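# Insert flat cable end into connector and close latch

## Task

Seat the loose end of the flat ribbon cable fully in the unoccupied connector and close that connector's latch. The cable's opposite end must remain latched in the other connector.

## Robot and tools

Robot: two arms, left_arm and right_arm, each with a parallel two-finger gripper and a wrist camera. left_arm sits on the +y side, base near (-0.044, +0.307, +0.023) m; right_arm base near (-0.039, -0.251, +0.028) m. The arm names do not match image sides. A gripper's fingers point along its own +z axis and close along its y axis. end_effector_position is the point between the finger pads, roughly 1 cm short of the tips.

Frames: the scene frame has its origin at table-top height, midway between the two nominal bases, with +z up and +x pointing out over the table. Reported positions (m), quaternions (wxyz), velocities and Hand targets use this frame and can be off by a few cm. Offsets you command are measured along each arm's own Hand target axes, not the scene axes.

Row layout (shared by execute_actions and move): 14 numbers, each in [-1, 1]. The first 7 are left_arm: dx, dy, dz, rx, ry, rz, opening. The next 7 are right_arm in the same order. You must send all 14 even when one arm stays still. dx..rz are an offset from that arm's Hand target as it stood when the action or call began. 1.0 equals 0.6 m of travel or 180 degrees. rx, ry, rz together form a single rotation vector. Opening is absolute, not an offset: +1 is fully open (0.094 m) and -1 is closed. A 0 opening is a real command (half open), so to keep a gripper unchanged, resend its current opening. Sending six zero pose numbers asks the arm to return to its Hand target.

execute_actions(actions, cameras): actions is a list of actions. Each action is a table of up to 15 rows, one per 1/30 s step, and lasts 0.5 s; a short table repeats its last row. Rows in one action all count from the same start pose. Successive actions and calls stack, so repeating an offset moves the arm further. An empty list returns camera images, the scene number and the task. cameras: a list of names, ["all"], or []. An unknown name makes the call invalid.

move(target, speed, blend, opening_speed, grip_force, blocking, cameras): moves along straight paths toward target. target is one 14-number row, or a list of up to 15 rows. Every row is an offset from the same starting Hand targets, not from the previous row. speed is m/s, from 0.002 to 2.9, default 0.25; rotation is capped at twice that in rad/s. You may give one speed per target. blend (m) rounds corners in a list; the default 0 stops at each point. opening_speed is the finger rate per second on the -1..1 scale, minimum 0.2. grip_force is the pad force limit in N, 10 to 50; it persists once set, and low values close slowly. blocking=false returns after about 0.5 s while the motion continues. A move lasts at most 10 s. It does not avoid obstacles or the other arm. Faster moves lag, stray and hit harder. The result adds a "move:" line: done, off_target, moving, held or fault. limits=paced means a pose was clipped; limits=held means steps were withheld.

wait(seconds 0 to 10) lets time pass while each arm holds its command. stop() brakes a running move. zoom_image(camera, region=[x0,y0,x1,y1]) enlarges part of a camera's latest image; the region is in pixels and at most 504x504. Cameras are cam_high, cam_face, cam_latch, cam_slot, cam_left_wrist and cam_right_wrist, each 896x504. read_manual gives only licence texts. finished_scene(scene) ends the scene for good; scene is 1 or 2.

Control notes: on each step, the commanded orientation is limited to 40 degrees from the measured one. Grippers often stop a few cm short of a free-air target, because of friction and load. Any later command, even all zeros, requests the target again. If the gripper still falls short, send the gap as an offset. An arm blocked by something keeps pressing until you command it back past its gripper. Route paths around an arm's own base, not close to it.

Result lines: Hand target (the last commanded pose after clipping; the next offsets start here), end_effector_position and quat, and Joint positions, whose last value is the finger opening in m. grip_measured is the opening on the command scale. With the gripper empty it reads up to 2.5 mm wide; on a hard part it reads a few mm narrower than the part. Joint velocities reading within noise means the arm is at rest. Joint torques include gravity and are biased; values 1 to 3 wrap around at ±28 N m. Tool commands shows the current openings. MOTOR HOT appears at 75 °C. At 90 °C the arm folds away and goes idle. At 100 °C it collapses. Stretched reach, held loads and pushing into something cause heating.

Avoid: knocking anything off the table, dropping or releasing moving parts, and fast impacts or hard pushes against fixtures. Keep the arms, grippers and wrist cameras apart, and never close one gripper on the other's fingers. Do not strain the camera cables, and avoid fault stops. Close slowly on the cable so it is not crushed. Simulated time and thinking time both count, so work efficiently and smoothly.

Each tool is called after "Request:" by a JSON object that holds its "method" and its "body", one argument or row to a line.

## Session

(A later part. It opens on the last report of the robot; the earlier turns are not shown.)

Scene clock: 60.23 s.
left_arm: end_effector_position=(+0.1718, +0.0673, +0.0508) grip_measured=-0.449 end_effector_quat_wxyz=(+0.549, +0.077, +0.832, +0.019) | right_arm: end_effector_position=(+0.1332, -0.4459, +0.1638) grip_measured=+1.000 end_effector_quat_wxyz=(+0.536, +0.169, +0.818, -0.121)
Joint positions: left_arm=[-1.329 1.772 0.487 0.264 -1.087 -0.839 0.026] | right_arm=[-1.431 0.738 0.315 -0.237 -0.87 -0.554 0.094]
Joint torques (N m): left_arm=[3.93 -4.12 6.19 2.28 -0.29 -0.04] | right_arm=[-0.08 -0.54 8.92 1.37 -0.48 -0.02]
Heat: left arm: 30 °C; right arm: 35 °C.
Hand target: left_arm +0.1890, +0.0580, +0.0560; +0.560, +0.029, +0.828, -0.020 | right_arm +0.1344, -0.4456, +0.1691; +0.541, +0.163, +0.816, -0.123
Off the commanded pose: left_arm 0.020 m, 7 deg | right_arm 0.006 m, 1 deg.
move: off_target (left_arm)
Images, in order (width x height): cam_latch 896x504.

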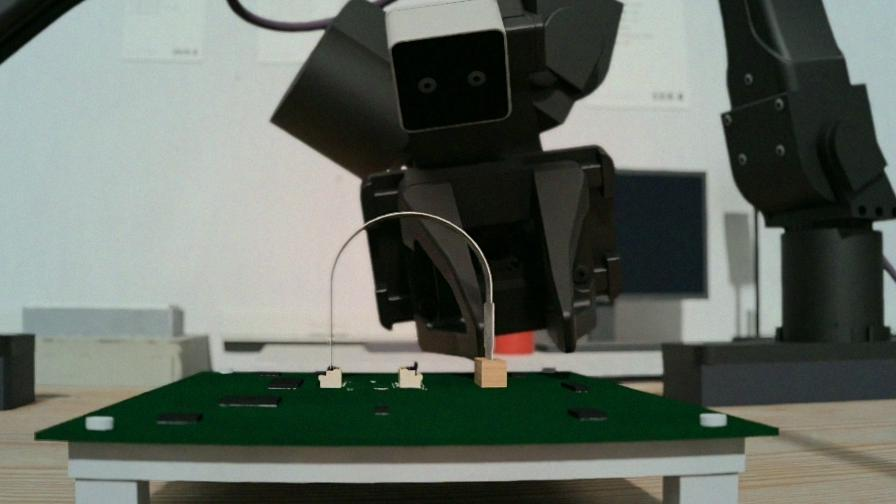

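Request:
{"method": "move", "body": {
  "target": [0.018,-0.0052,-0.0732,0,0,0,-0.45,0,0,0,0,0,0,1],
  "speed": 0.1,
  "cameras": ["cam_latch","cam_left_wrist","cam_slot"]
}}

Scene clock: 62.17 s.
left_arm: end_effector_position=(+0.1424, +0.0658, +0.0491) grip_measured=-0.449 end_effector_quat_wxyz=(+0.547, +0.044, +0.836, -0.008) | right_arm: end_effector_position=(+0.1332, -0.4459, +0.1638) grip_measured=+1.000 end_effector_quat_wxyz=(+0.536, +0.169, +0.818, -0.121)
Joint positions: left_arm=[-1.452 1.772 0.53 0.007 -1.131 -1.164 0.026] | right_arm=[-1.431 0.738 0.315 -0.237 -0.87 -0.554 0.094]
Joint torques (N m): left_arm=[-0.31 -6.91 7.09 0.56 -0.79 -0.11] | right_arm=[-0.14 -0.5 8.95 1.38 -0.47 -0.01]
Heat: left arm: 30 °C; right arm: 35 °C.
Hand target: left_arm +0.1441, +0.0582, +0.0622; +0.560, +0.029, +0.828, -0.020 | right_arm +0.1344, -0.4456, +0.1691; +0.541, +0.163, +0.816, -0.123
Off the commanded pose: left_arm 0.015 m, 3 deg | right_arm 0.006 m, 1 deg.
move: off_target (left_arm)
camera_calibration:
cam_left_wrist: T_world_to_cam=[[-0.0960628, -0.994209, -0.0481808, 0.0809443], [-0.734872, 0.103487, -0.670264, 0.169943], [0.671368, -0.0289807, -0.740557, 0.0367031], [0, 0, 0, 1]] pos_world=[0.108021, 0.0639523, 0.144988]
Images, in order (width x height): cam_latch 896x504, cam_slot 896x504, cam_left_wrist 896x504.

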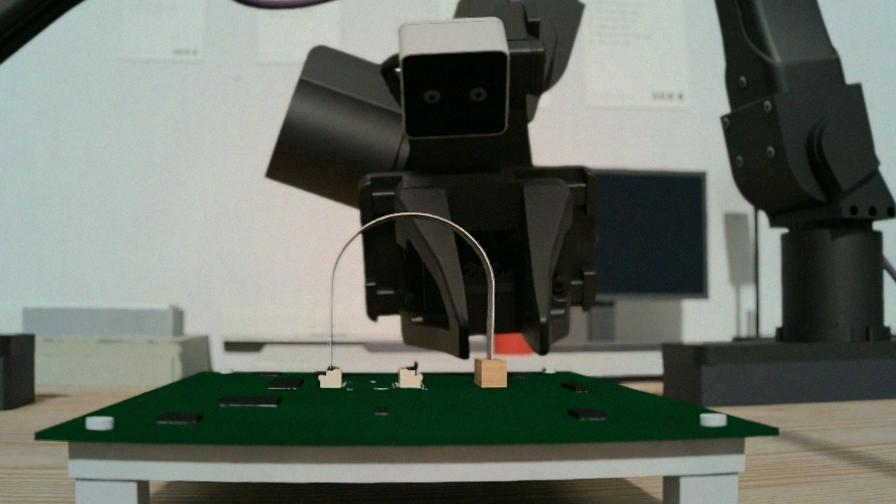

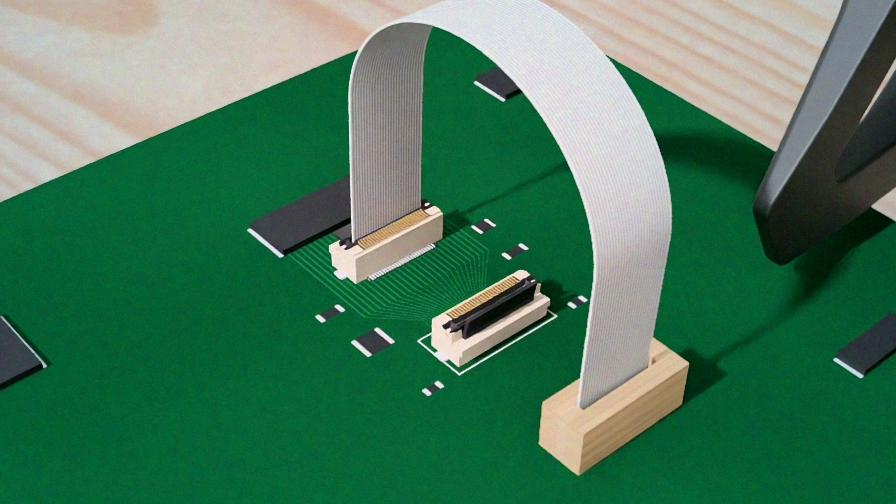

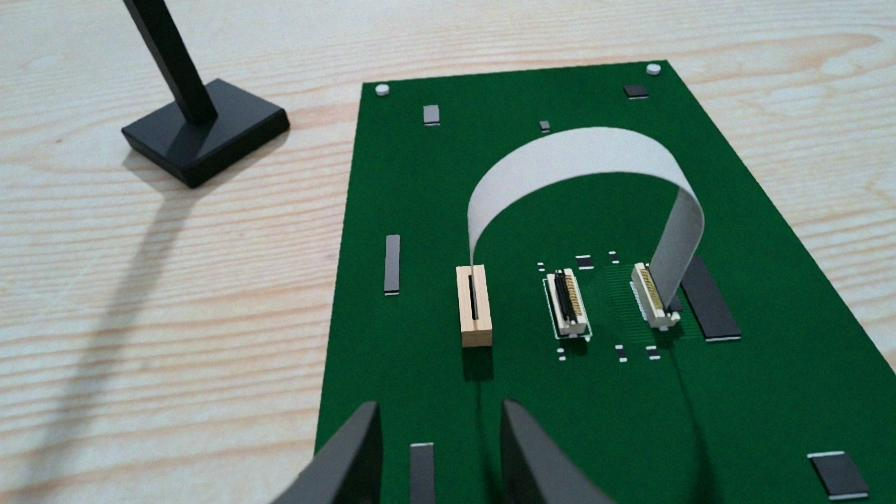

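Request:
{"method": "move", "body": {
  "target": [-0.0197,-0.01925,0.0044,0,0,0,-0.45,0,0,0,0,0,0,1],
  "speed": 0.1
}}

Scene clock: 65.07 s.
left_arm: end_effector_position=(+0.1462, +0.0522, +0.0581) grip_measured=-0.449 end_effector_quat_wxyz=(+0.549, +0.043, +0.835, -0.011) | right_arm: end_effector_position=(+0.1332, -0.4459, +0.1638) grip_measured=+1.000 end_effector_quat_wxyz=(+0.536, +0.169, +0.818, -0.121)
Joint positions: left_arm=[-1.442 1.772 0.581 -0.01 -1.131 -1.136 0.026] | right_arm=[-1.431 0.738 0.315 -0.237 -0.87 -0.554 0.094]
Joint torques (N m): left_arm=[0.39 -7.71 7.31 0.64 -0.71 0.03] | right_arm=[-0.09 -0.5 8.94 1.37 -0.48 0]
Heat: left arm: 30 °C; right arm: 35 °C.
Hand target: left_arm +0.1500, +0.0461, +0.0722; +0.560, +0.029, +0.828, -0.020 | right_arm +0.1344, -0.4456, +0.1691; +0.541, +0.163, +0.816, -0.123
Off the commanded pose: left_arm 0.016 m, 2 deg | right_arm 0.006 m, 1 deg.
move: off_target (left_arm)

Request:
{"method": "move", "body": {
  "target": [-0.00535,0.0122,0.0312,0,0,0,-0.45,0,0,0,0,0,0,1],
  "speed": 0.1
}}

Scene clock: 67.43 s.
left_arm: end_effector_position=(+0.1672, +0.0502, +0.0610) grip_measured=-0.449 end_effector_quat_wxyz=(+0.553, +0.039, +0.832, -0.013) | right_arm: end_effector_position=(+0.1332, -0.4459, +0.1638) grip_measured=+1.000 end_effector_quat_wxyz=(+0.536, +0.169, +0.818, -0.121)
Joint positions: left_arm=[-1.362 1.772 0.557 0.171 -1.105 -0.971 0.026] | right_arm=[-1.431 0.738 0.315 -0.237 -0.87 -0.554 0.094]
Joint torques (N m): left_arm=[0.32 -7.79 4.04 1.15 -0.55 0.03] | right_arm=[-0.12 -0.49 8.94 1.37 -0.48 0.01]
Heat: left arm: 30 °C; right arm: 35 °C.
Hand target: left_arm +0.1691, +0.0520, +0.0683; +0.560, +0.029, +0.828, -0.020 | right_arm +0.1344, -0.4456, +0.1691; +0.541, +0.163, +0.816, -0.123
Off the commanded pose: left_arm 0.008 m, 2 deg | right_arm 0.006 m, 1 deg.
move: done

Request:
{"method": "move", "body": {
  "target": [-0.00315,0.0132,0.0347,0,0,0,-0.45,0,0,0,0,0,0,1],
  "speed": 0.08,
  "cameras": ["cam_latch"]
}}

Scene clock: 69.20 s.
left_arm: end_effector_position=(+0.1885, +0.0549, +0.0619) grip_measured=-0.449 end_effector_quat_wxyz=(+0.556, +0.032, +0.830, -0.023) | right_arm: end_effector_position=(+0.1332, -0.4459, +0.1638) grip_measured=+1.000 end_effector_quat_wxyz=(+0.536, +0.169, +0.818, -0.121)
Joint positions: left_arm=[-1.275 1.772 0.507 0.381 -1.057 -0.817 0.026] | right_arm=[-1.431 0.738 0.315 -0.237 -0.87 -0.554 0.094]
Joint torques (N m): left_arm=[0.34 -5.81 3.88 1.33 -0.47 0.04] | right_arm=[-0.09 -0.46 8.94 1.38 -0.47 -0.01]
Heat: left arm: 30 °C; right arm: 35 °C.
Hand target: left_arm +0.1896, +0.0586, +0.0622; +0.560, +0.029, +0.828, -0.020 | right_arm +0.1344, -0.4456, +0.1691; +0.541, +0.163, +0.816, -0.123
Off the commanded pose: left_arm 0.004 m, 1 deg | right_arm 0.006 m, 1 deg.
move: done
Images, in order (width x height): cam_latch 896x504.

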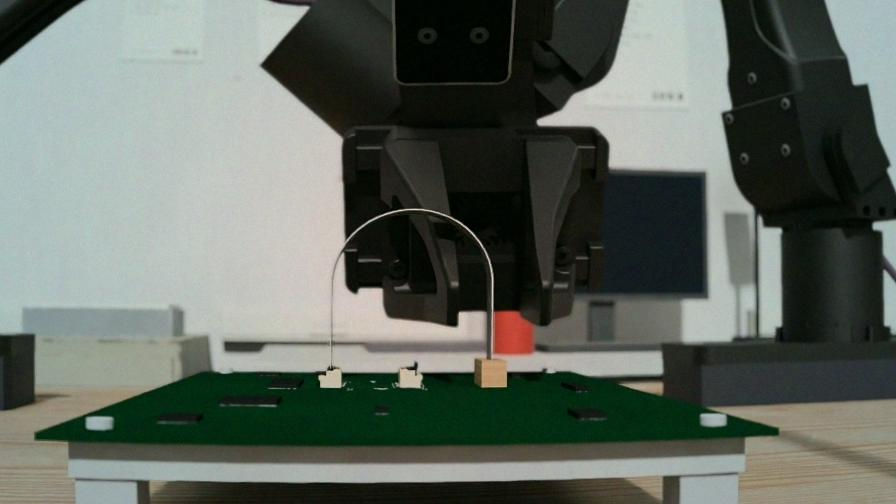

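Request:
{"method": "move", "body": {
  "target": [0.0124,0,0.005,0,0,0,-0.45,0,0,0,0,0,0,1],
  "speed": 0.05
}}

Scene clock: 71.57 s.
left_arm: end_effector_position=(+0.1886, +0.0542, +0.0565) grip_measured=-0.449 end_effector_quat_wxyz=(+0.557, +0.030, +0.829, -0.026) | right_arm: end_effector_position=(+0.1332, -0.4459, +0.1638) grip_measured=+1.000 end_effector_quat_wxyz=(+0.536, +0.169, +0.818, -0.121)
Joint positions: left_arm=[-1.275 1.801 0.499 0.427 -1.056 -0.817 0.026] | right_arm=[-1.431 0.738 0.315 -0.237 -0.87 -0.554 0.094]
Joint torques (N m): left_arm=[0.31 -5.12 3.9 1.33 -0.48 0.02] | right_arm=[-0.06 -0.5 8.98 1.38 -0.47 -0.02]
Heat: left arm: 30 °C; right arm: 35 °C.
Hand target: left_arm +0.1897, +0.0586, +0.0542; +0.560, +0.029, +0.828, -0.020 | right_arm +0.1344, -0.4456, +0.1691; +0.541, +0.163, +0.816, -0.123
Off the commanded pose: left_arm 0.005 m, 1 deg | right_arm 0.006 m, 1 deg.
move: done

Request:
{"method": "move", "body": {
  "target": [0,0,0,0,0,0,-1,0,0,0,0,0,0,1],
  "speed": 0.05,
  "grip_force": 25,
  "cameras": ["cam_latch","cam_slot","cam_face"]
}}

Scene clock: 74.13 s.
left_arm: end_effector_position=(+0.1887, +0.0538, +0.0568) grip_measured=-0.978 end_effector_quat_wxyz=(+0.558, +0.030, +0.829, -0.028) | right_arm: end_effector_position=(+0.1332, -0.4459, +0.1638) grip_measured=+1.000 end_effector_quat_wxyz=(+0.536, +0.169, +0.818, -0.121)
Joint positions: left_arm=[-1.275 1.801 0.499 0.43 -1.056 -0.817 0.001] | right_arm=[-1.431 0.738 0.315 -0.237 -0.87 -0.554 0.094]
Joint torques (N m): left_arm=[0.32 -5.15 3.84 1.33 -0.48 0.03] | right_arm=[-0.1 -0.46 8.91 1.37 -0.48 -0.02]
Heat: left arm: 30 °C; right arm: 35 °C.
Hand target: left_arm +0.1897, +0.0586, +0.0542; +0.560, +0.029, +0.828, -0.020 | right_arm +0.1344, -0.4456, +0.1691; +0.541, +0.163, +0.816, -0.123
Off the commanded pose: left_arm 0.005 m, 1 deg | right_arm 0.006 m, 1 deg.
grip_force (N): 25, 25
move: done
Images, in order (width x height): cam_face 896x504, cam_latch 896x504, cam_slot 896x504.

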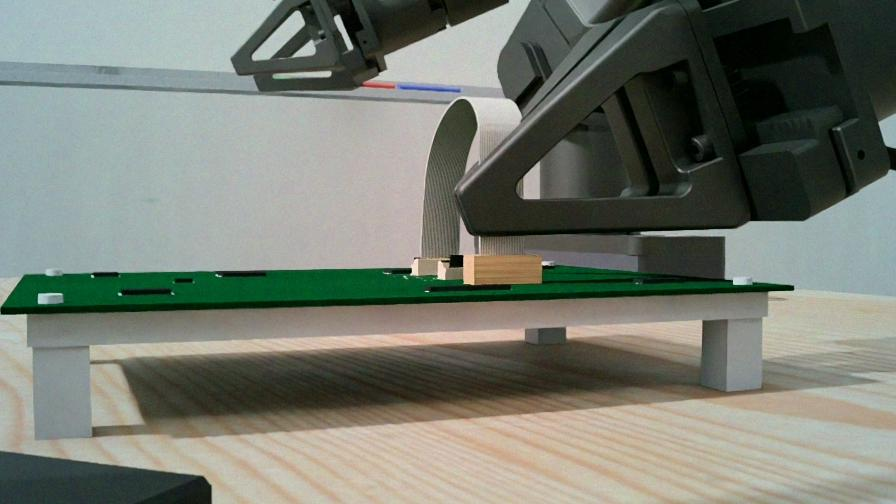

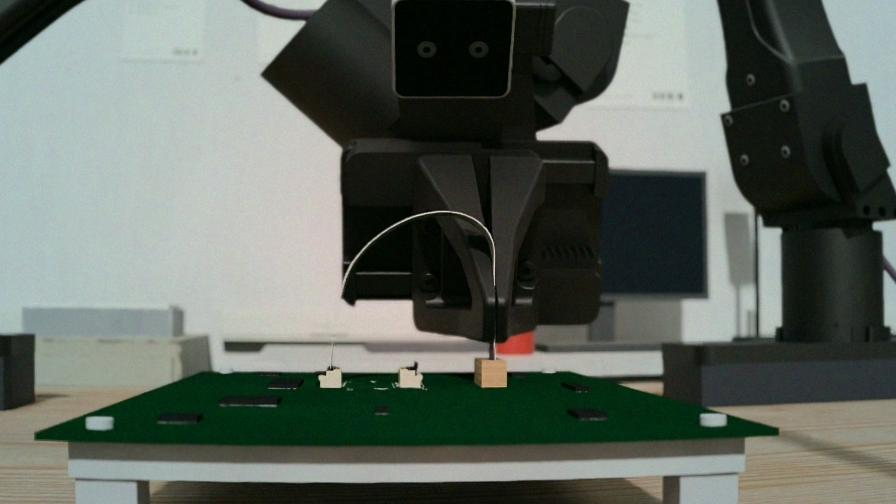

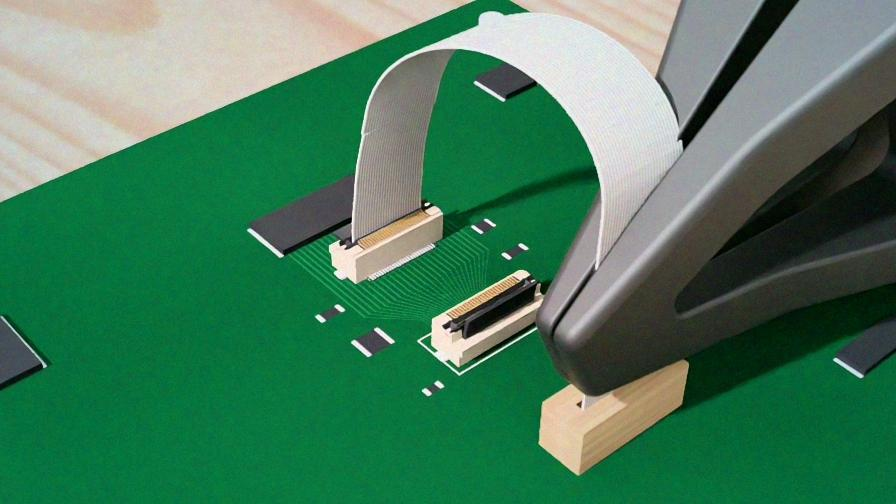

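Request:
{"method": "move", "body": {
  "target": [-0.034,0,-0.0137,0,0,0,-1,0,0,0,0,0,0,1],
  "speed": 0.06,
  "cameras": ["cam_latch","cam_slot","cam_face","cam_left_wrist"]
}}

Scene clock: 76.47 s.
left_arm: end_effector_position=(+0.1868, +0.0600, +0.0650) grip_measured=-0.978 end_effector_quat_wxyz=(+0.552, +0.041, +0.833, -0.014) | right_arm: end_effector_position=(+0.1332, -0.4459, +0.1638) grip_measured=+1.000 end_effector_quat_wxyz=(+0.536, +0.169, +0.818, -0.121)
Joint positions: left_arm=[-1.274 1.735 0.499 0.332 -1.052 -0.812 0.001] | right_arm=[-1.431 0.738 0.315 -0.237 -0.87 -0.554 0.094]
Joint torques (N m): left_arm=[0.38 -7.82 6.06 1.04 -0.53 -0.01] | right_arm=[-0.1 -0.47 8.94 1.39 -0.49 -0.01]
Heat: left arm: 30 °C; right arm: 35 °C.
Hand target: left_arm +0.1897, +0.0586, +0.0762; +0.560, +0.029, +0.828, -0.020 | right_arm +0.1344, -0.4456, +0.1691; +0.541, +0.163, +0.816, -0.123
Off the commanded pose: left_arm 0.012 m, 2 deg | right_arm 0.006 m, 1 deg.
grip_force (N): 25, 25
move: off_target (left_arm)
camera_calibration:
cam_left_wrist: T_world_to_cam=[[-0.0976019, -0.994646, -0.0339722, 0.0796848], [-0.726559, 0.0945402, -0.680569, 0.213466], [0.680137, -0.0417421, -0.731896, 0.0171731], [0, 0, 0, 1]] pos_world=[0.151193, 0.0597938, 0.160555]
Images, in order (width x height): cam_face 896x504, cam_latch 896x504, cam_slot 896x504, cam_left_wrist 896x504.

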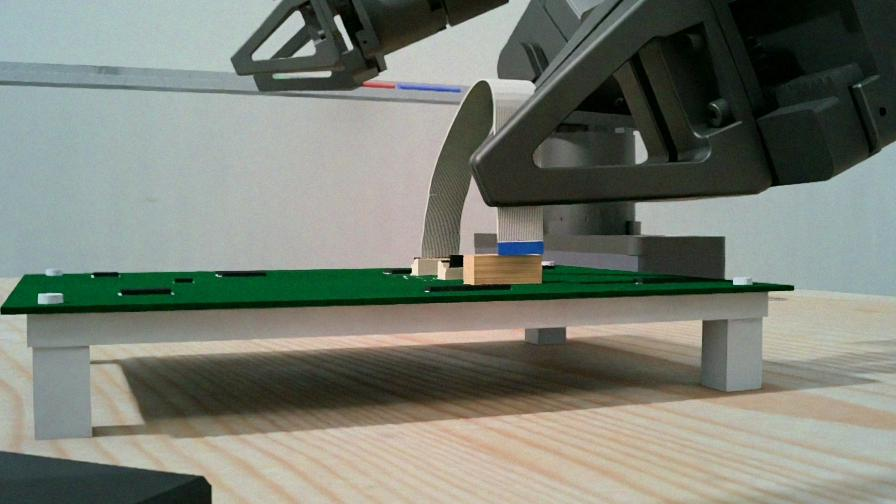

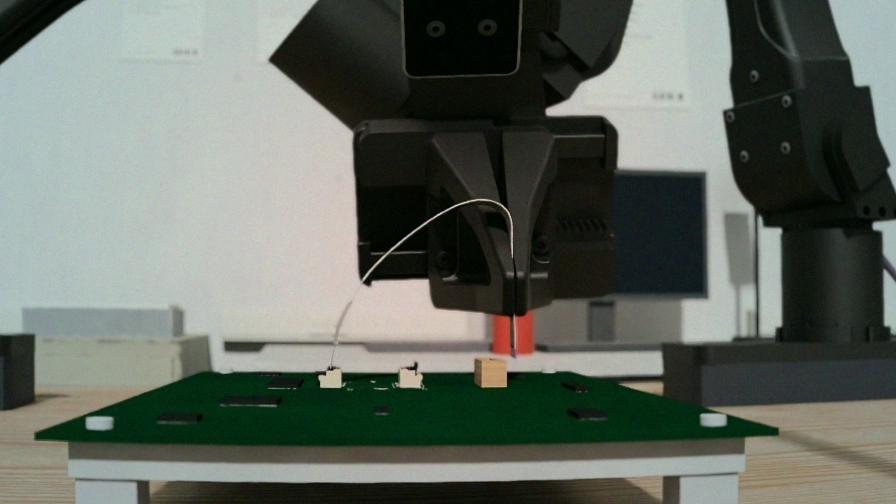

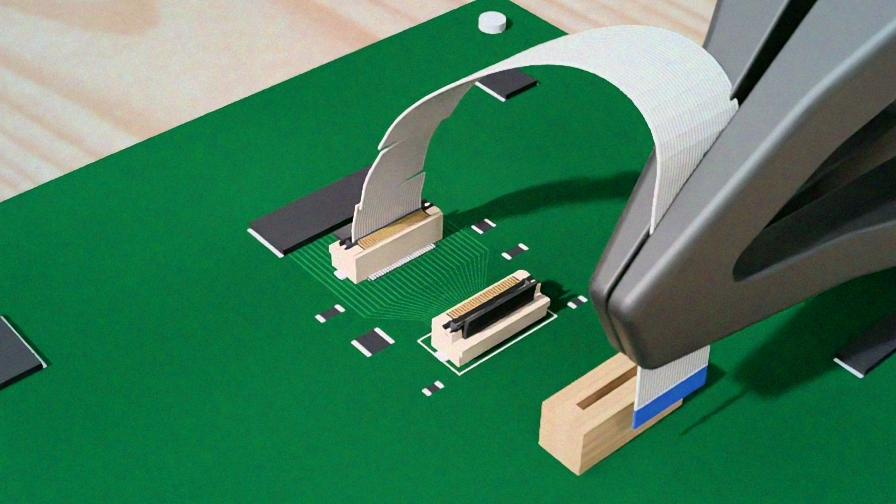

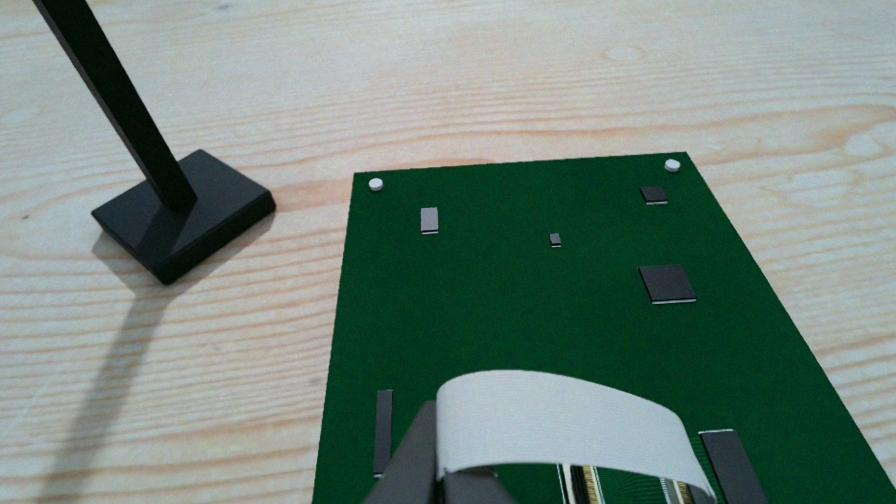

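Request:
{"method": "move", "body": {
  "target": [
    [-0.0114,0,-0.0043,0,0,0,-1,0,0,0,0,0,0,1],
    [-0.0114,-0.05,-0.0029,0,0,0,-1,0,0,0,0,0,0,1]
  ],
  "speed": 0.06,
  "cameras": ["cam_latch","cam_slot","cam_face","cam_left_wrist"]
}}

Scene clock: 83.13 s.
left_arm: end_effector_position=(+0.1867, +0.0345, +0.0770) grip_measured=-0.978 end_effector_quat_wxyz=(+0.551, +0.039, +0.833, -0.019) | right_arm: end_effector_position=(+0.1332, -0.4459, +0.1638) grip_measured=+1.000 end_effector_quat_wxyz=(+0.536, +0.169, +0.818, -0.121)
Joint positions: left_arm=[-1.298 1.757 0.618 0.206 -1.062 -0.854 0.001] | right_arm=[-1.431 0.738 0.315 -0.237 -0.87 -0.554 0.094]
Joint torques (N m): left_arm=[-0.43 -5.41 8.36 1.03 -0.65 -0.12] | right_arm=[-0.12 -0.51 8.91 1.38 -0.46 -0.01]
Heat: left arm: 30 °C; right arm: 35 °C.
Hand target: left_arm +0.1884, +0.0285, +0.0833; +0.560, +0.029, +0.828, -0.020 | right_arm +0.1344, -0.4456, +0.1691; +0.541, +0.163, +0.816, -0.123
Off the commanded pose: left_arm 0.009 m, 2 deg | right_arm 0.006 m, 1 deg.
grip_force (N): 25, 25
move: done
camera_calibration:
cam_left_wrist: T_world_to_cam=[[-0.0987083, -0.99481, -0.0247024, 0.0541424], [-0.727918, 0.0891079, -0.679849, 0.224389], [0.678522, -0.0491254, -0.732936, 0.025471], [0, 0, 0, 1]] pos_world=[0.151399, 0.0351178, 0.172557]
Images, in order (width x height): cam_face 896x504, cam_latch 896x504, cam_slot 896x504, cam_left_wrist 896x504.

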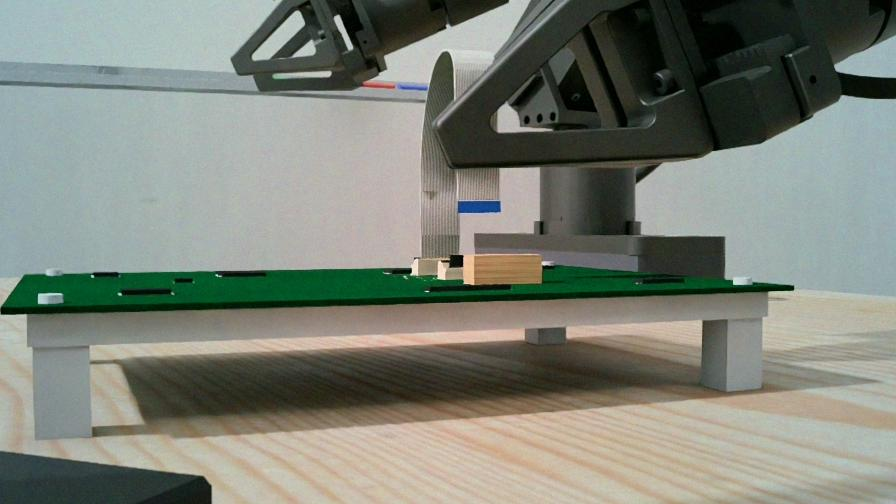

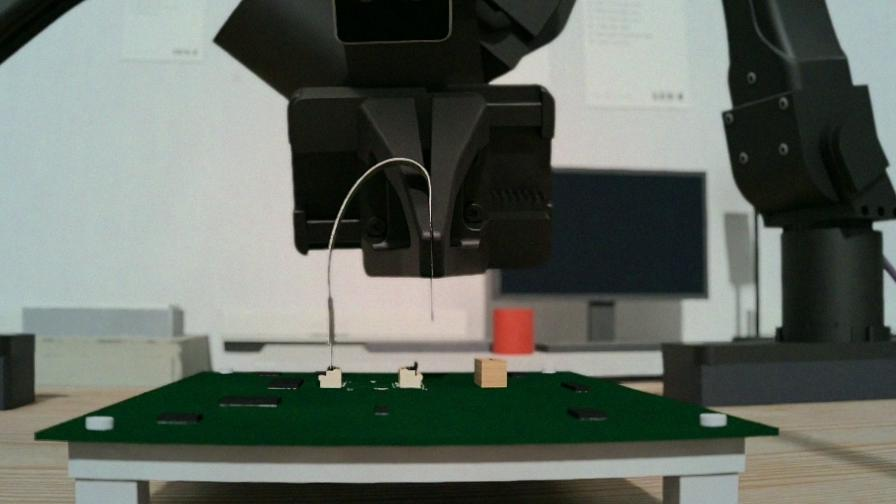

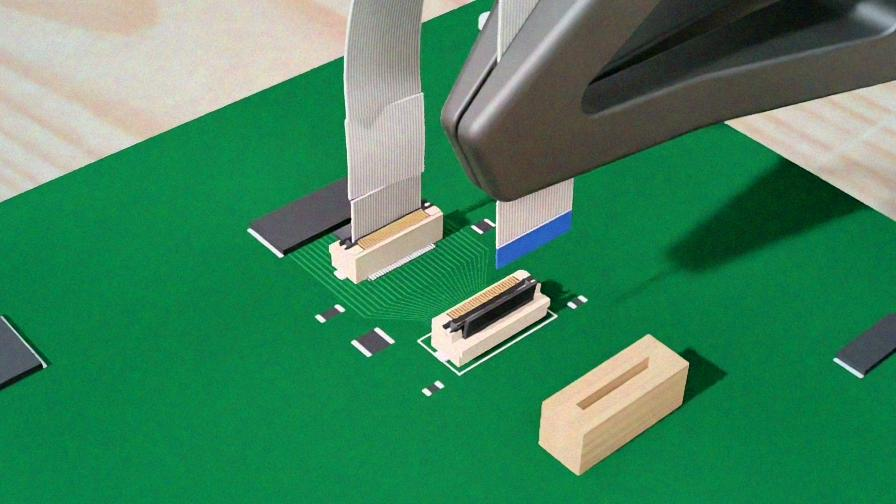

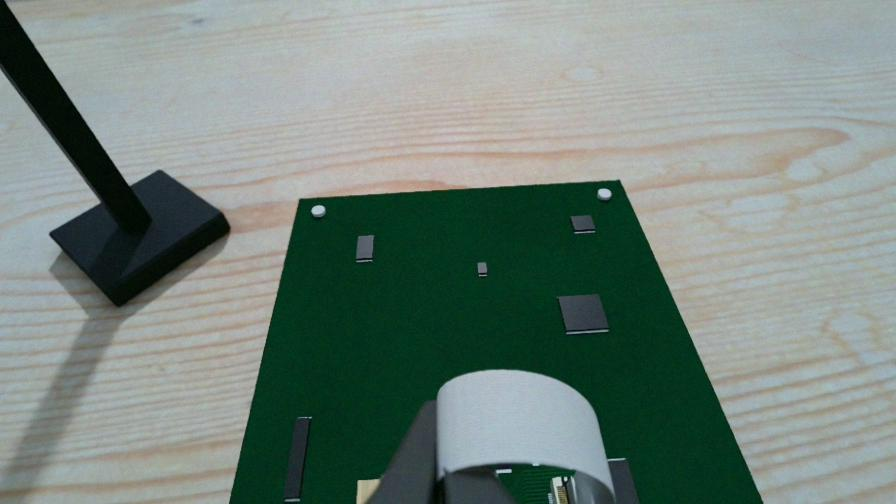

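Request:
{"method": "zoom_image", "body": {
  "camera": "cam_slot",
  "region": [420, 180, 600, 380]
}}

Request:
{"method": "zoom_image", "body": {
  "camera": "cam_latch",
  "region": [305, 260, 465, 400]
}}

Request:
{"method": "zoom_image", "body": {
  "camera": "cam_face",
  "region": [390, 150, 560, 300]
}}

Scaled by 2.520 from the camera's 896x504 image, which has a finer 1280x720 frame.

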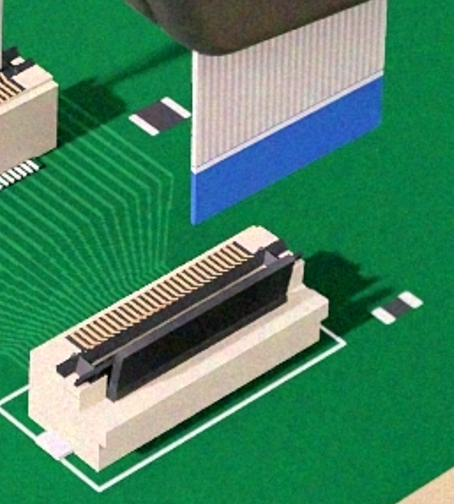

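Scaled by 3.150 from the camera's 896x504 image, which has a finer 1280x720 frame.

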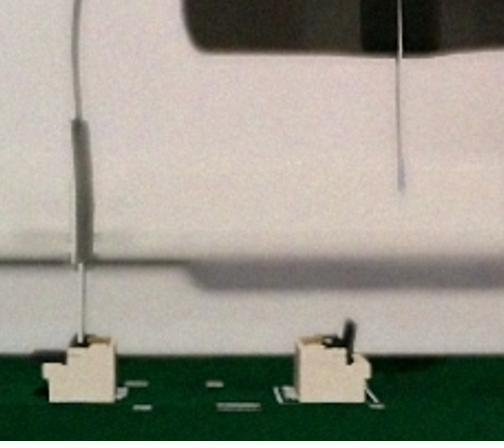

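Scaled by 2.965 from the camera's 896x504 image, which has a finer 1280x720 frame.

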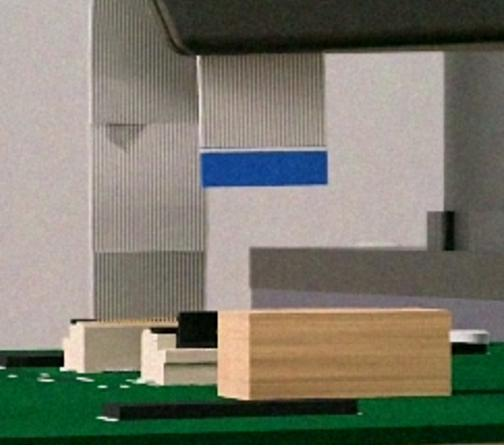

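Request:
{"method": "move", "body": {
  "target": [-0.0003,-0.011,0.0007,0,0,-0.009,-1,0,0,0,0,0,0,1],
  "speed": 0.06,
  "cameras": ["cam_latch","cam_slot"]
}}

Scene clock: 94.80 s.
left_arm: end_effector_position=(+0.1867, +0.0279, +0.0770) grip_measured=-0.978 end_effector_quat_wxyz=(+0.551, +0.027, +0.834, -0.027) | right_arm: end_effector_position=(+0.1332, -0.4459, +0.1638) grip_measured=+1.000 end_effector_quat_wxyz=(+0.536, +0.169, +0.818, -0.121)
Joint positions: left_arm=[-1.303 1.776 0.647 0.188 -1.064 -0.892 0.001] | right_arm=[-1.431 0.738 0.315 -0.237 -0.87 -0.554 0.094]
Joint torques (N m): left_arm=[-0.46 -5.56 8.42 1.02 -0.65 -0.12] | right_arm=[-0.1 -0.51 8.94 1.36 -0.47 -0.02]
Heat: left arm: 30 °C; right arm: 35 °C.
Hand target: left_arm +0.1884, +0.0219, +0.0834; +0.560, +0.017, +0.828, -0.028 | right_arm +0.1344, -0.4456, +0.1691; +0.541, +0.163, +0.816, -0.123
Off the commanded pose: left_arm 0.009 m, 2 deg | right_arm 0.006 m, 1 deg.
grip_force (N): 25, 25
move: done
Images, in order (width x height): cam_latch 896x504, cam_slot 896x504.

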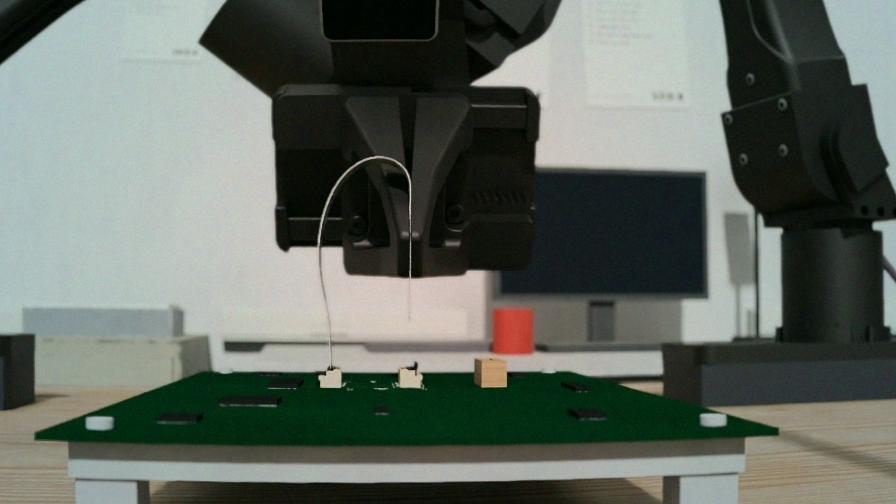

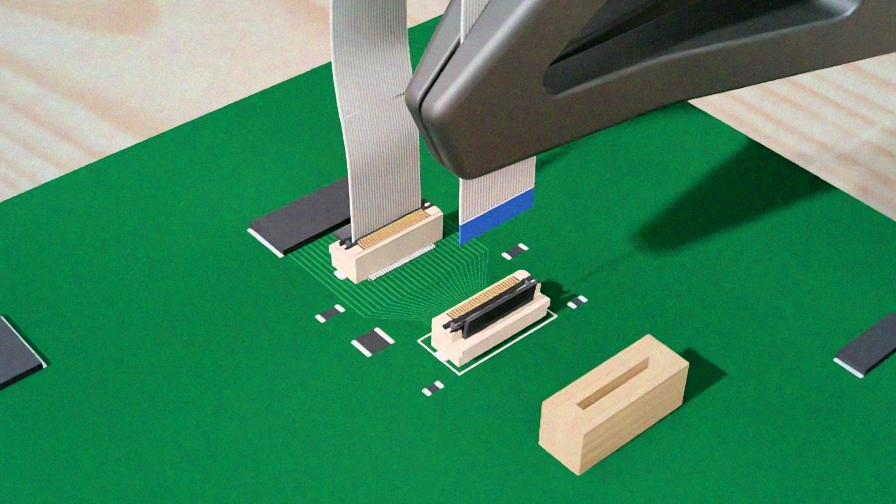

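Request:
{"method": "move", "body": {
  "target": [0.02475,0.0007,0.0099,0,0,0,-1,0,0,0,0,0,0,1],
  "speed": 0.05
}}

Scene clock: 97.10 s.
left_arm: end_effector_position=(+0.1874, +0.0266, +0.0634) grip_measured=-0.978 end_effector_quat_wxyz=(+0.550, +0.028, +0.834, -0.022) | right_arm: end_effector_position=(+0.1332, -0.4459, +0.1638) grip_measured=+1.000 end_effector_quat_wxyz=(+0.536, +0.169, +0.818, -0.121)
Joint positions: left_arm=[-1.303 1.836 0.647 0.236 -1.068 -0.897 0.001] | right_arm=[-1.431 0.738 0.315 -0.237 -0.87 -0.554 0.094]
Joint torques (N m): left_arm=[-0.42 -5.75 6.57 1.26 -0.65 -0.09] | right_arm=[-0.06 -0.44 8.91 1.4 -0.46 0]
Heat: left arm: 30 °C; right arm: 35 °C.
Hand target: left_arm +0.1884, +0.0219, +0.0673; +0.560, +0.017, +0.828, -0.028 | right_arm +0.1344, -0.4456, +0.1691; +0.541, +0.163, +0.816, -0.123
Off the commanded pose: left_arm 0.006 m, 2 deg | right_arm 0.006 m, 1 deg.
grip_force (N): 25, 25
move: done

Request:
{"method": "wait", "body": {
  "seconds": 0,
  "cameras": ["cam_latch","cam_slot","cam_face"]
}}

Request:
{"method": "zoom_image", "body": {
  "camera": "cam_slot",
  "region": [420, 200, 600, 380]
}}

Request:
{"method": "zoom_image", "body": {
  "camera": "cam_latch",
  "region": [325, 300, 435, 400]
}}

Request:
{"method": "zoom_image", "body": {
  "camera": "cam_face",
  "region": [390, 180, 560, 300]
}}

Scene clock: 97.70 s.
left_arm: end_effector_position=(+0.1874, +0.0265, +0.0634) grip_measured=-0.978 end_effector_quat_wxyz=(+0.551, +0.027, +0.834, -0.022) | right_arm: end_effector_position=(+0.1332, -0.4459, +0.1638) grip_measured=+1.000 end_effector_quat_wxyz=(+0.536, +0.169, +0.818, -0.121)
Joint positions: left_arm=[-1.303 1.836 0.647 0.236 -1.068 -0.897 0.001] | right_arm=[-1.431 0.738 0.315 -0.237 -0.87 -0.554 0.094]
Joint torques (N m): left_arm=[-0.39 -5.75 6.6 1.26 -0.63 -0.11] | right_arm=[-0.1 -0.44 8.95 1.37 -0.46 0]
Heat: left arm: 30 °C; right arm: 35 °C.
Hand target: left_arm +0.1884, +0.0219, +0.0673; +0.560, +0.017, +0.828, -0.028 | right_arm +0.1344, -0.4456, +0.1691; +0.541, +0.163, +0.816, -0.123
Tool commands: left_gripper/opening=-1.0 right_gripper/opening=+1.0
Off the commanded pose: left_arm 0.006 m, 2 deg | right_arm 0.006 m, 1 deg.
grip_force (N): 25, 25
Images, in order (width x height): cam_face 896x504, cam_latch 896x504, cam_slot 896x504.

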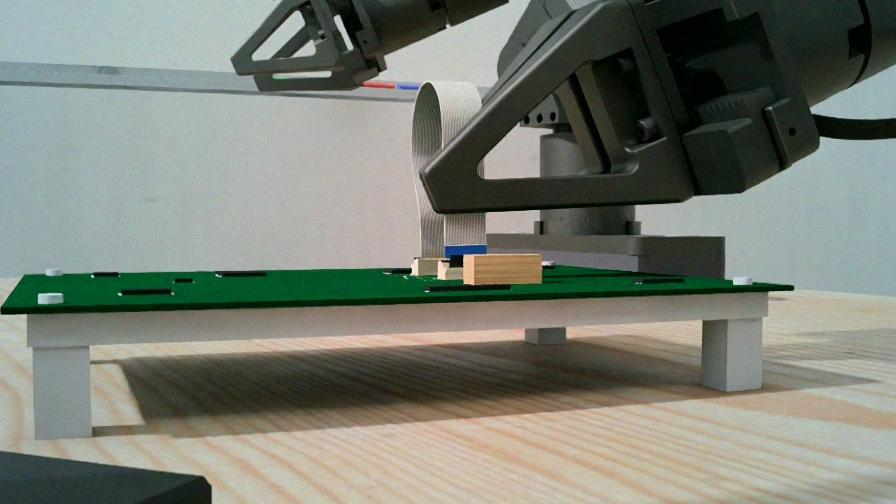

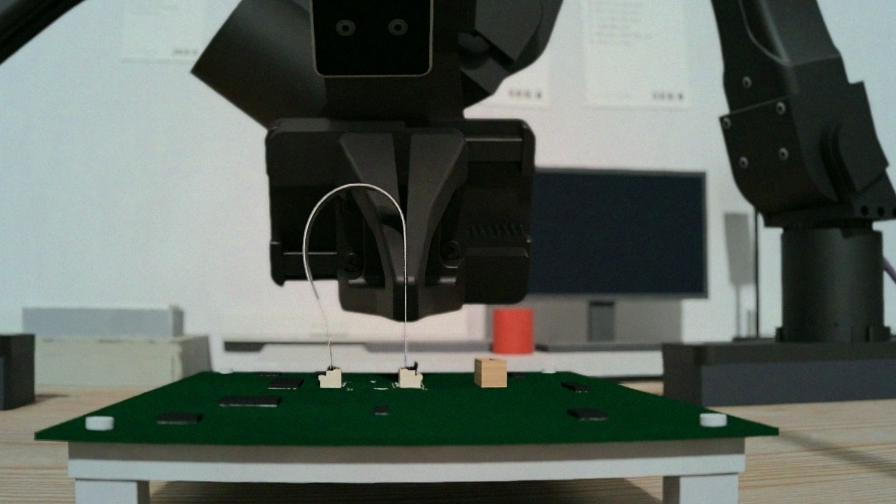

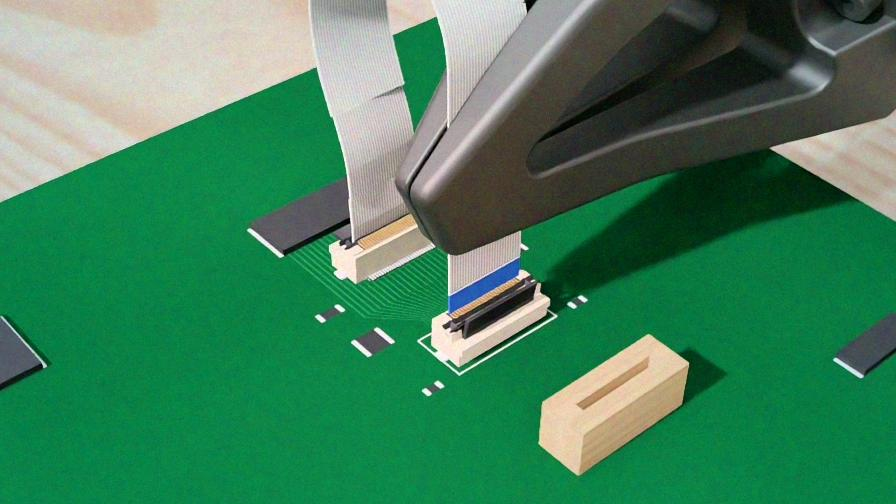

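Scaled by 2.800 from the camera's 896x504 image, which has a finer 1280x720 frame.

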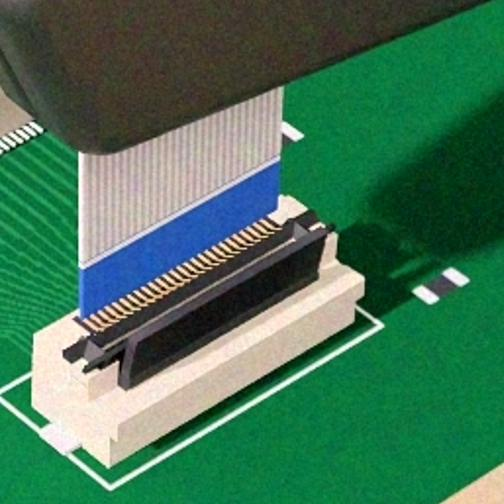

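Scaled by 4.582 from the camera's 896x504 image, which has a finer 1280x720 frame.

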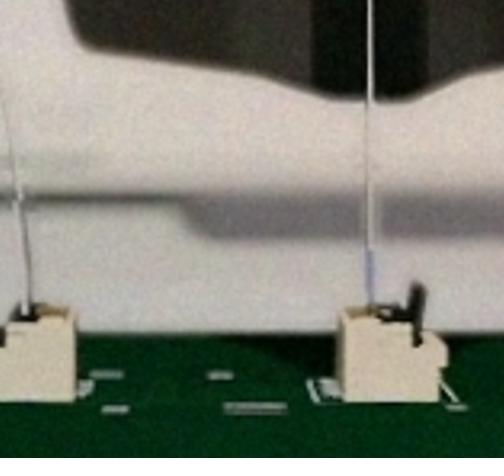

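Scaled by 2.965 from the camera's 896x504 image, which has a finer 1280x720 frame.

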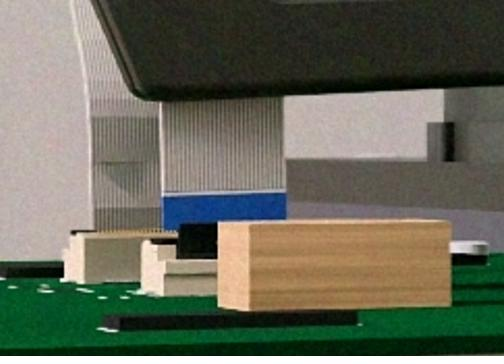

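Request:
{"method": "zoom_image", "body": {
  "camera": "cam_slot",
  "region": [435, 260, 545, 350]
}}

Request:
{"method": "zoom_image", "body": {
  "camera": "cam_slot",
  "region": [325, 190, 445, 290]
}}

Scaled by 4.582 from the camera's 896x504 image, which has a finer 1280x720 frame.

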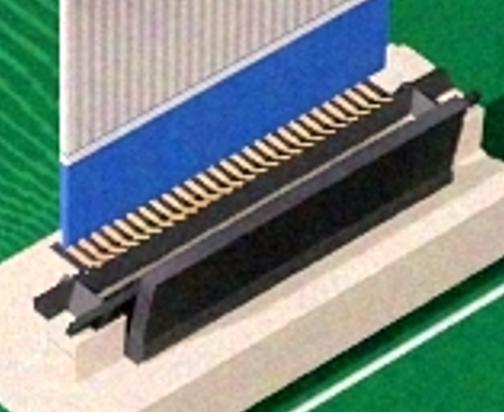

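Scaled by 4.200 from the camera's 896x504 image, which has a finer 1280x720 frame.

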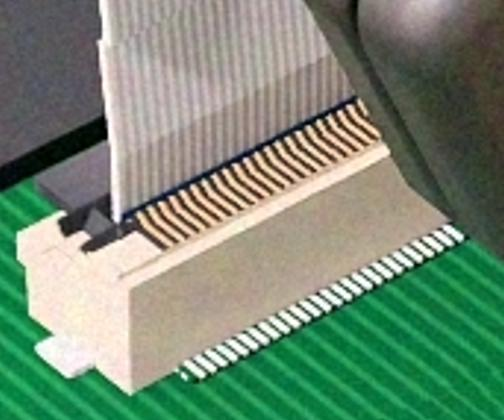

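Request:
{"method": "move", "body": {
  "target": [0,0.0133,-0.0009,0,0,0,-1,0,0,0,0,0,0,1],
  "speed": 0.03
}}

Scene clock: 103.63 s.
left_arm: end_effector_position=(+0.1873, +0.0271, +0.0630) grip_measured=-0.978 end_effector_quat_wxyz=(+0.552, +0.024, +0.833, -0.027) | right_arm: end_effector_position=(+0.1332, -0.4459, +0.1638) grip_measured=+1.000 end_effector_quat_wxyz=(+0.536, +0.169, +0.818, -0.121)
Joint positions: left_arm=[-1.303 1.836 0.636 0.259 -1.068 -0.897 0.001] | right_arm=[-1.431 0.738 0.315 -0.237 -0.87 -0.554 0.094]
Joint torques (N m): left_arm=[0.02 -7.27 4.26 1.3 -0.58 0] | right_arm=[-0.1 -0.5 8.91 1.39 -0.48 -0.02]
Heat: left arm: 30 °C; right arm: 35 °C.
Hand target: left_arm +0.1884, +0.0299, +0.0673; +0.560, +0.017, +0.828, -0.028 | right_arm +0.1344, -0.4456, +0.1691; +0.541, +0.163, +0.816, -0.123
Off the commanded pose: left_arm 0.005 m, 1 deg | right_arm 0.006 m, 1 deg.
grip_force (N): 25, 25
move: done

Request:
{"method": "move", "body": {
  "target": [0,0.005,-0.0003,0,0,0,-1,0,0,0,0,0,0,1],
  "speed": 0.03,
  "cameras": ["cam_latch","cam_slot"]
}}

Request:
{"method": "zoom_image", "body": {
  "camera": "cam_slot",
  "region": [435, 260, 545, 350]
}}

Request:
{"method": "zoom_image", "body": {
  "camera": "cam_latch",
  "region": [380, 310, 450, 400]
}}

Scene clock: 105.13 s.
left_arm: end_effector_position=(+0.1871, +0.0288, +0.0624) grip_measured=-0.978 end_effector_quat_wxyz=(+0.554, +0.023, +0.832, -0.028) | right_arm: end_effector_position=(+0.1332, -0.4459, +0.1638) grip_measured=+1.000 end_effector_quat_wxyz=(+0.536, +0.169, +0.818, -0.121)
Joint positions: left_arm=[-1.303 1.836 0.625 0.277 -1.071 -0.894 0.001] | right_arm=[-1.431 0.738 0.315 -0.237 -0.87 -0.554 0.094]
Joint torques (N m): left_arm=[0.24 -7.86 4.03 1.18 -0.53 0.05] | right_arm=[-0.16 -0.46 8.92 1.38 -0.49 0]
Heat: left arm: 30 °C; right arm: 35 °C.
Hand target: left_arm +0.1884, +0.0329, +0.0673; +0.560, +0.018, +0.828, -0.028 | right_arm +0.1344, -0.4456, +0.1691; +0.541, +0.163, +0.816, -0.123
Off the commanded pose: left_arm 0.006 m, 1 deg | right_arm 0.006 m, 1 deg.
grip_force (N): 25, 25
move: done
Images, in order (width x height): cam_latch 896x504, cam_slot 896x504.

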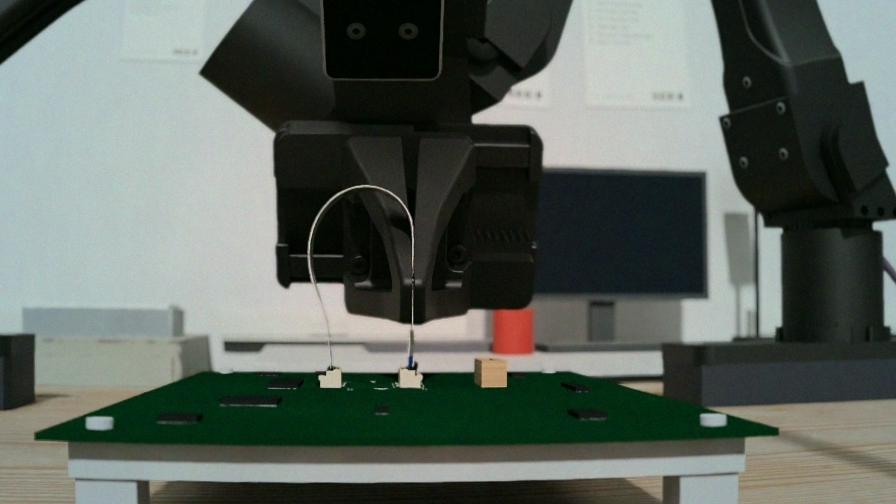

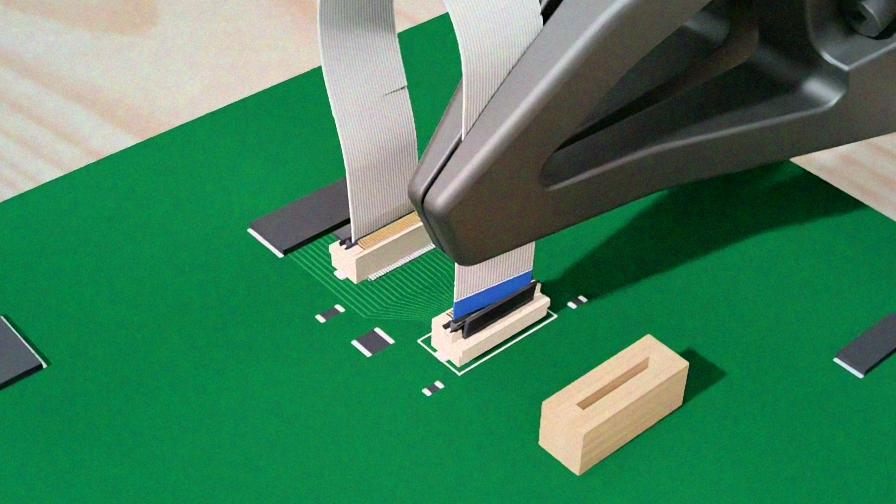

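Scaled by 4.582 from the camera's 896x504 image, which has a finer 1280x720 frame.

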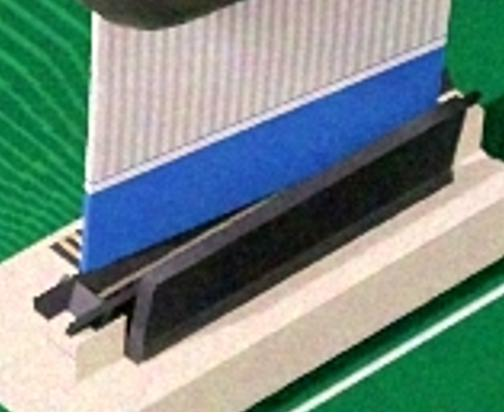

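Scaled by 5.600 from the camera's 896x504 image, which has a finer 1280x720 frame.

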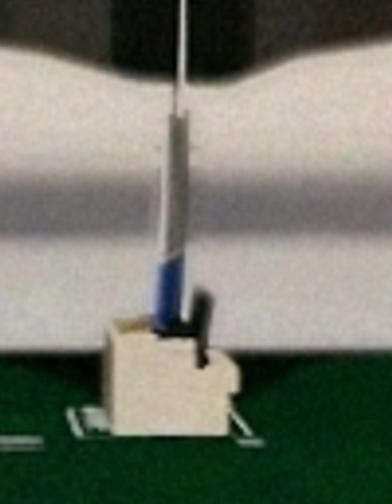

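Request:
{"method": "move", "body": {
  "target": [0,-0.0083,0.0005,0,0,0,-1,0,0,0,0,0,0,1],
  "speed": 0.03
}}

Scene clock: 107.97 s.
left_arm: end_effector_position=(+0.1871, +0.0289, +0.0624) grip_measured=-0.978 end_effector_quat_wxyz=(+0.554, +0.023, +0.832, -0.028) | right_arm: end_effector_position=(+0.1332, -0.4459, +0.1638) grip_measured=+1.000 end_effector_quat_wxyz=(+0.536, +0.169, +0.818, -0.121)
Joint positions: left_arm=[-1.303 1.836 0.625 0.278 -1.071 -0.894 0.001] | right_arm=[-1.431 0.738 0.315 -0.237 -0.87 -0.554 0.094]
Joint torques (N m): left_arm=[-0.1 -6.87 6 1.05 -0.57 -0.03] | right_arm=[-0.08 -0.44 8.92 1.37 -0.47 -0.01]
Heat: left arm: 30 °C; right arm: 35 °C.
Hand target: left_arm +0.1884, +0.0280, +0.0672; +0.560, +0.018, +0.828, -0.028 | right_arm +0.1344, -0.4456, +0.1691; +0.541, +0.163, +0.816, -0.123
Off the commanded pose: left_arm 0.005 m, 1 deg | right_arm 0.006 m, 1 deg.
grip_force (N): 25, 25
move: done


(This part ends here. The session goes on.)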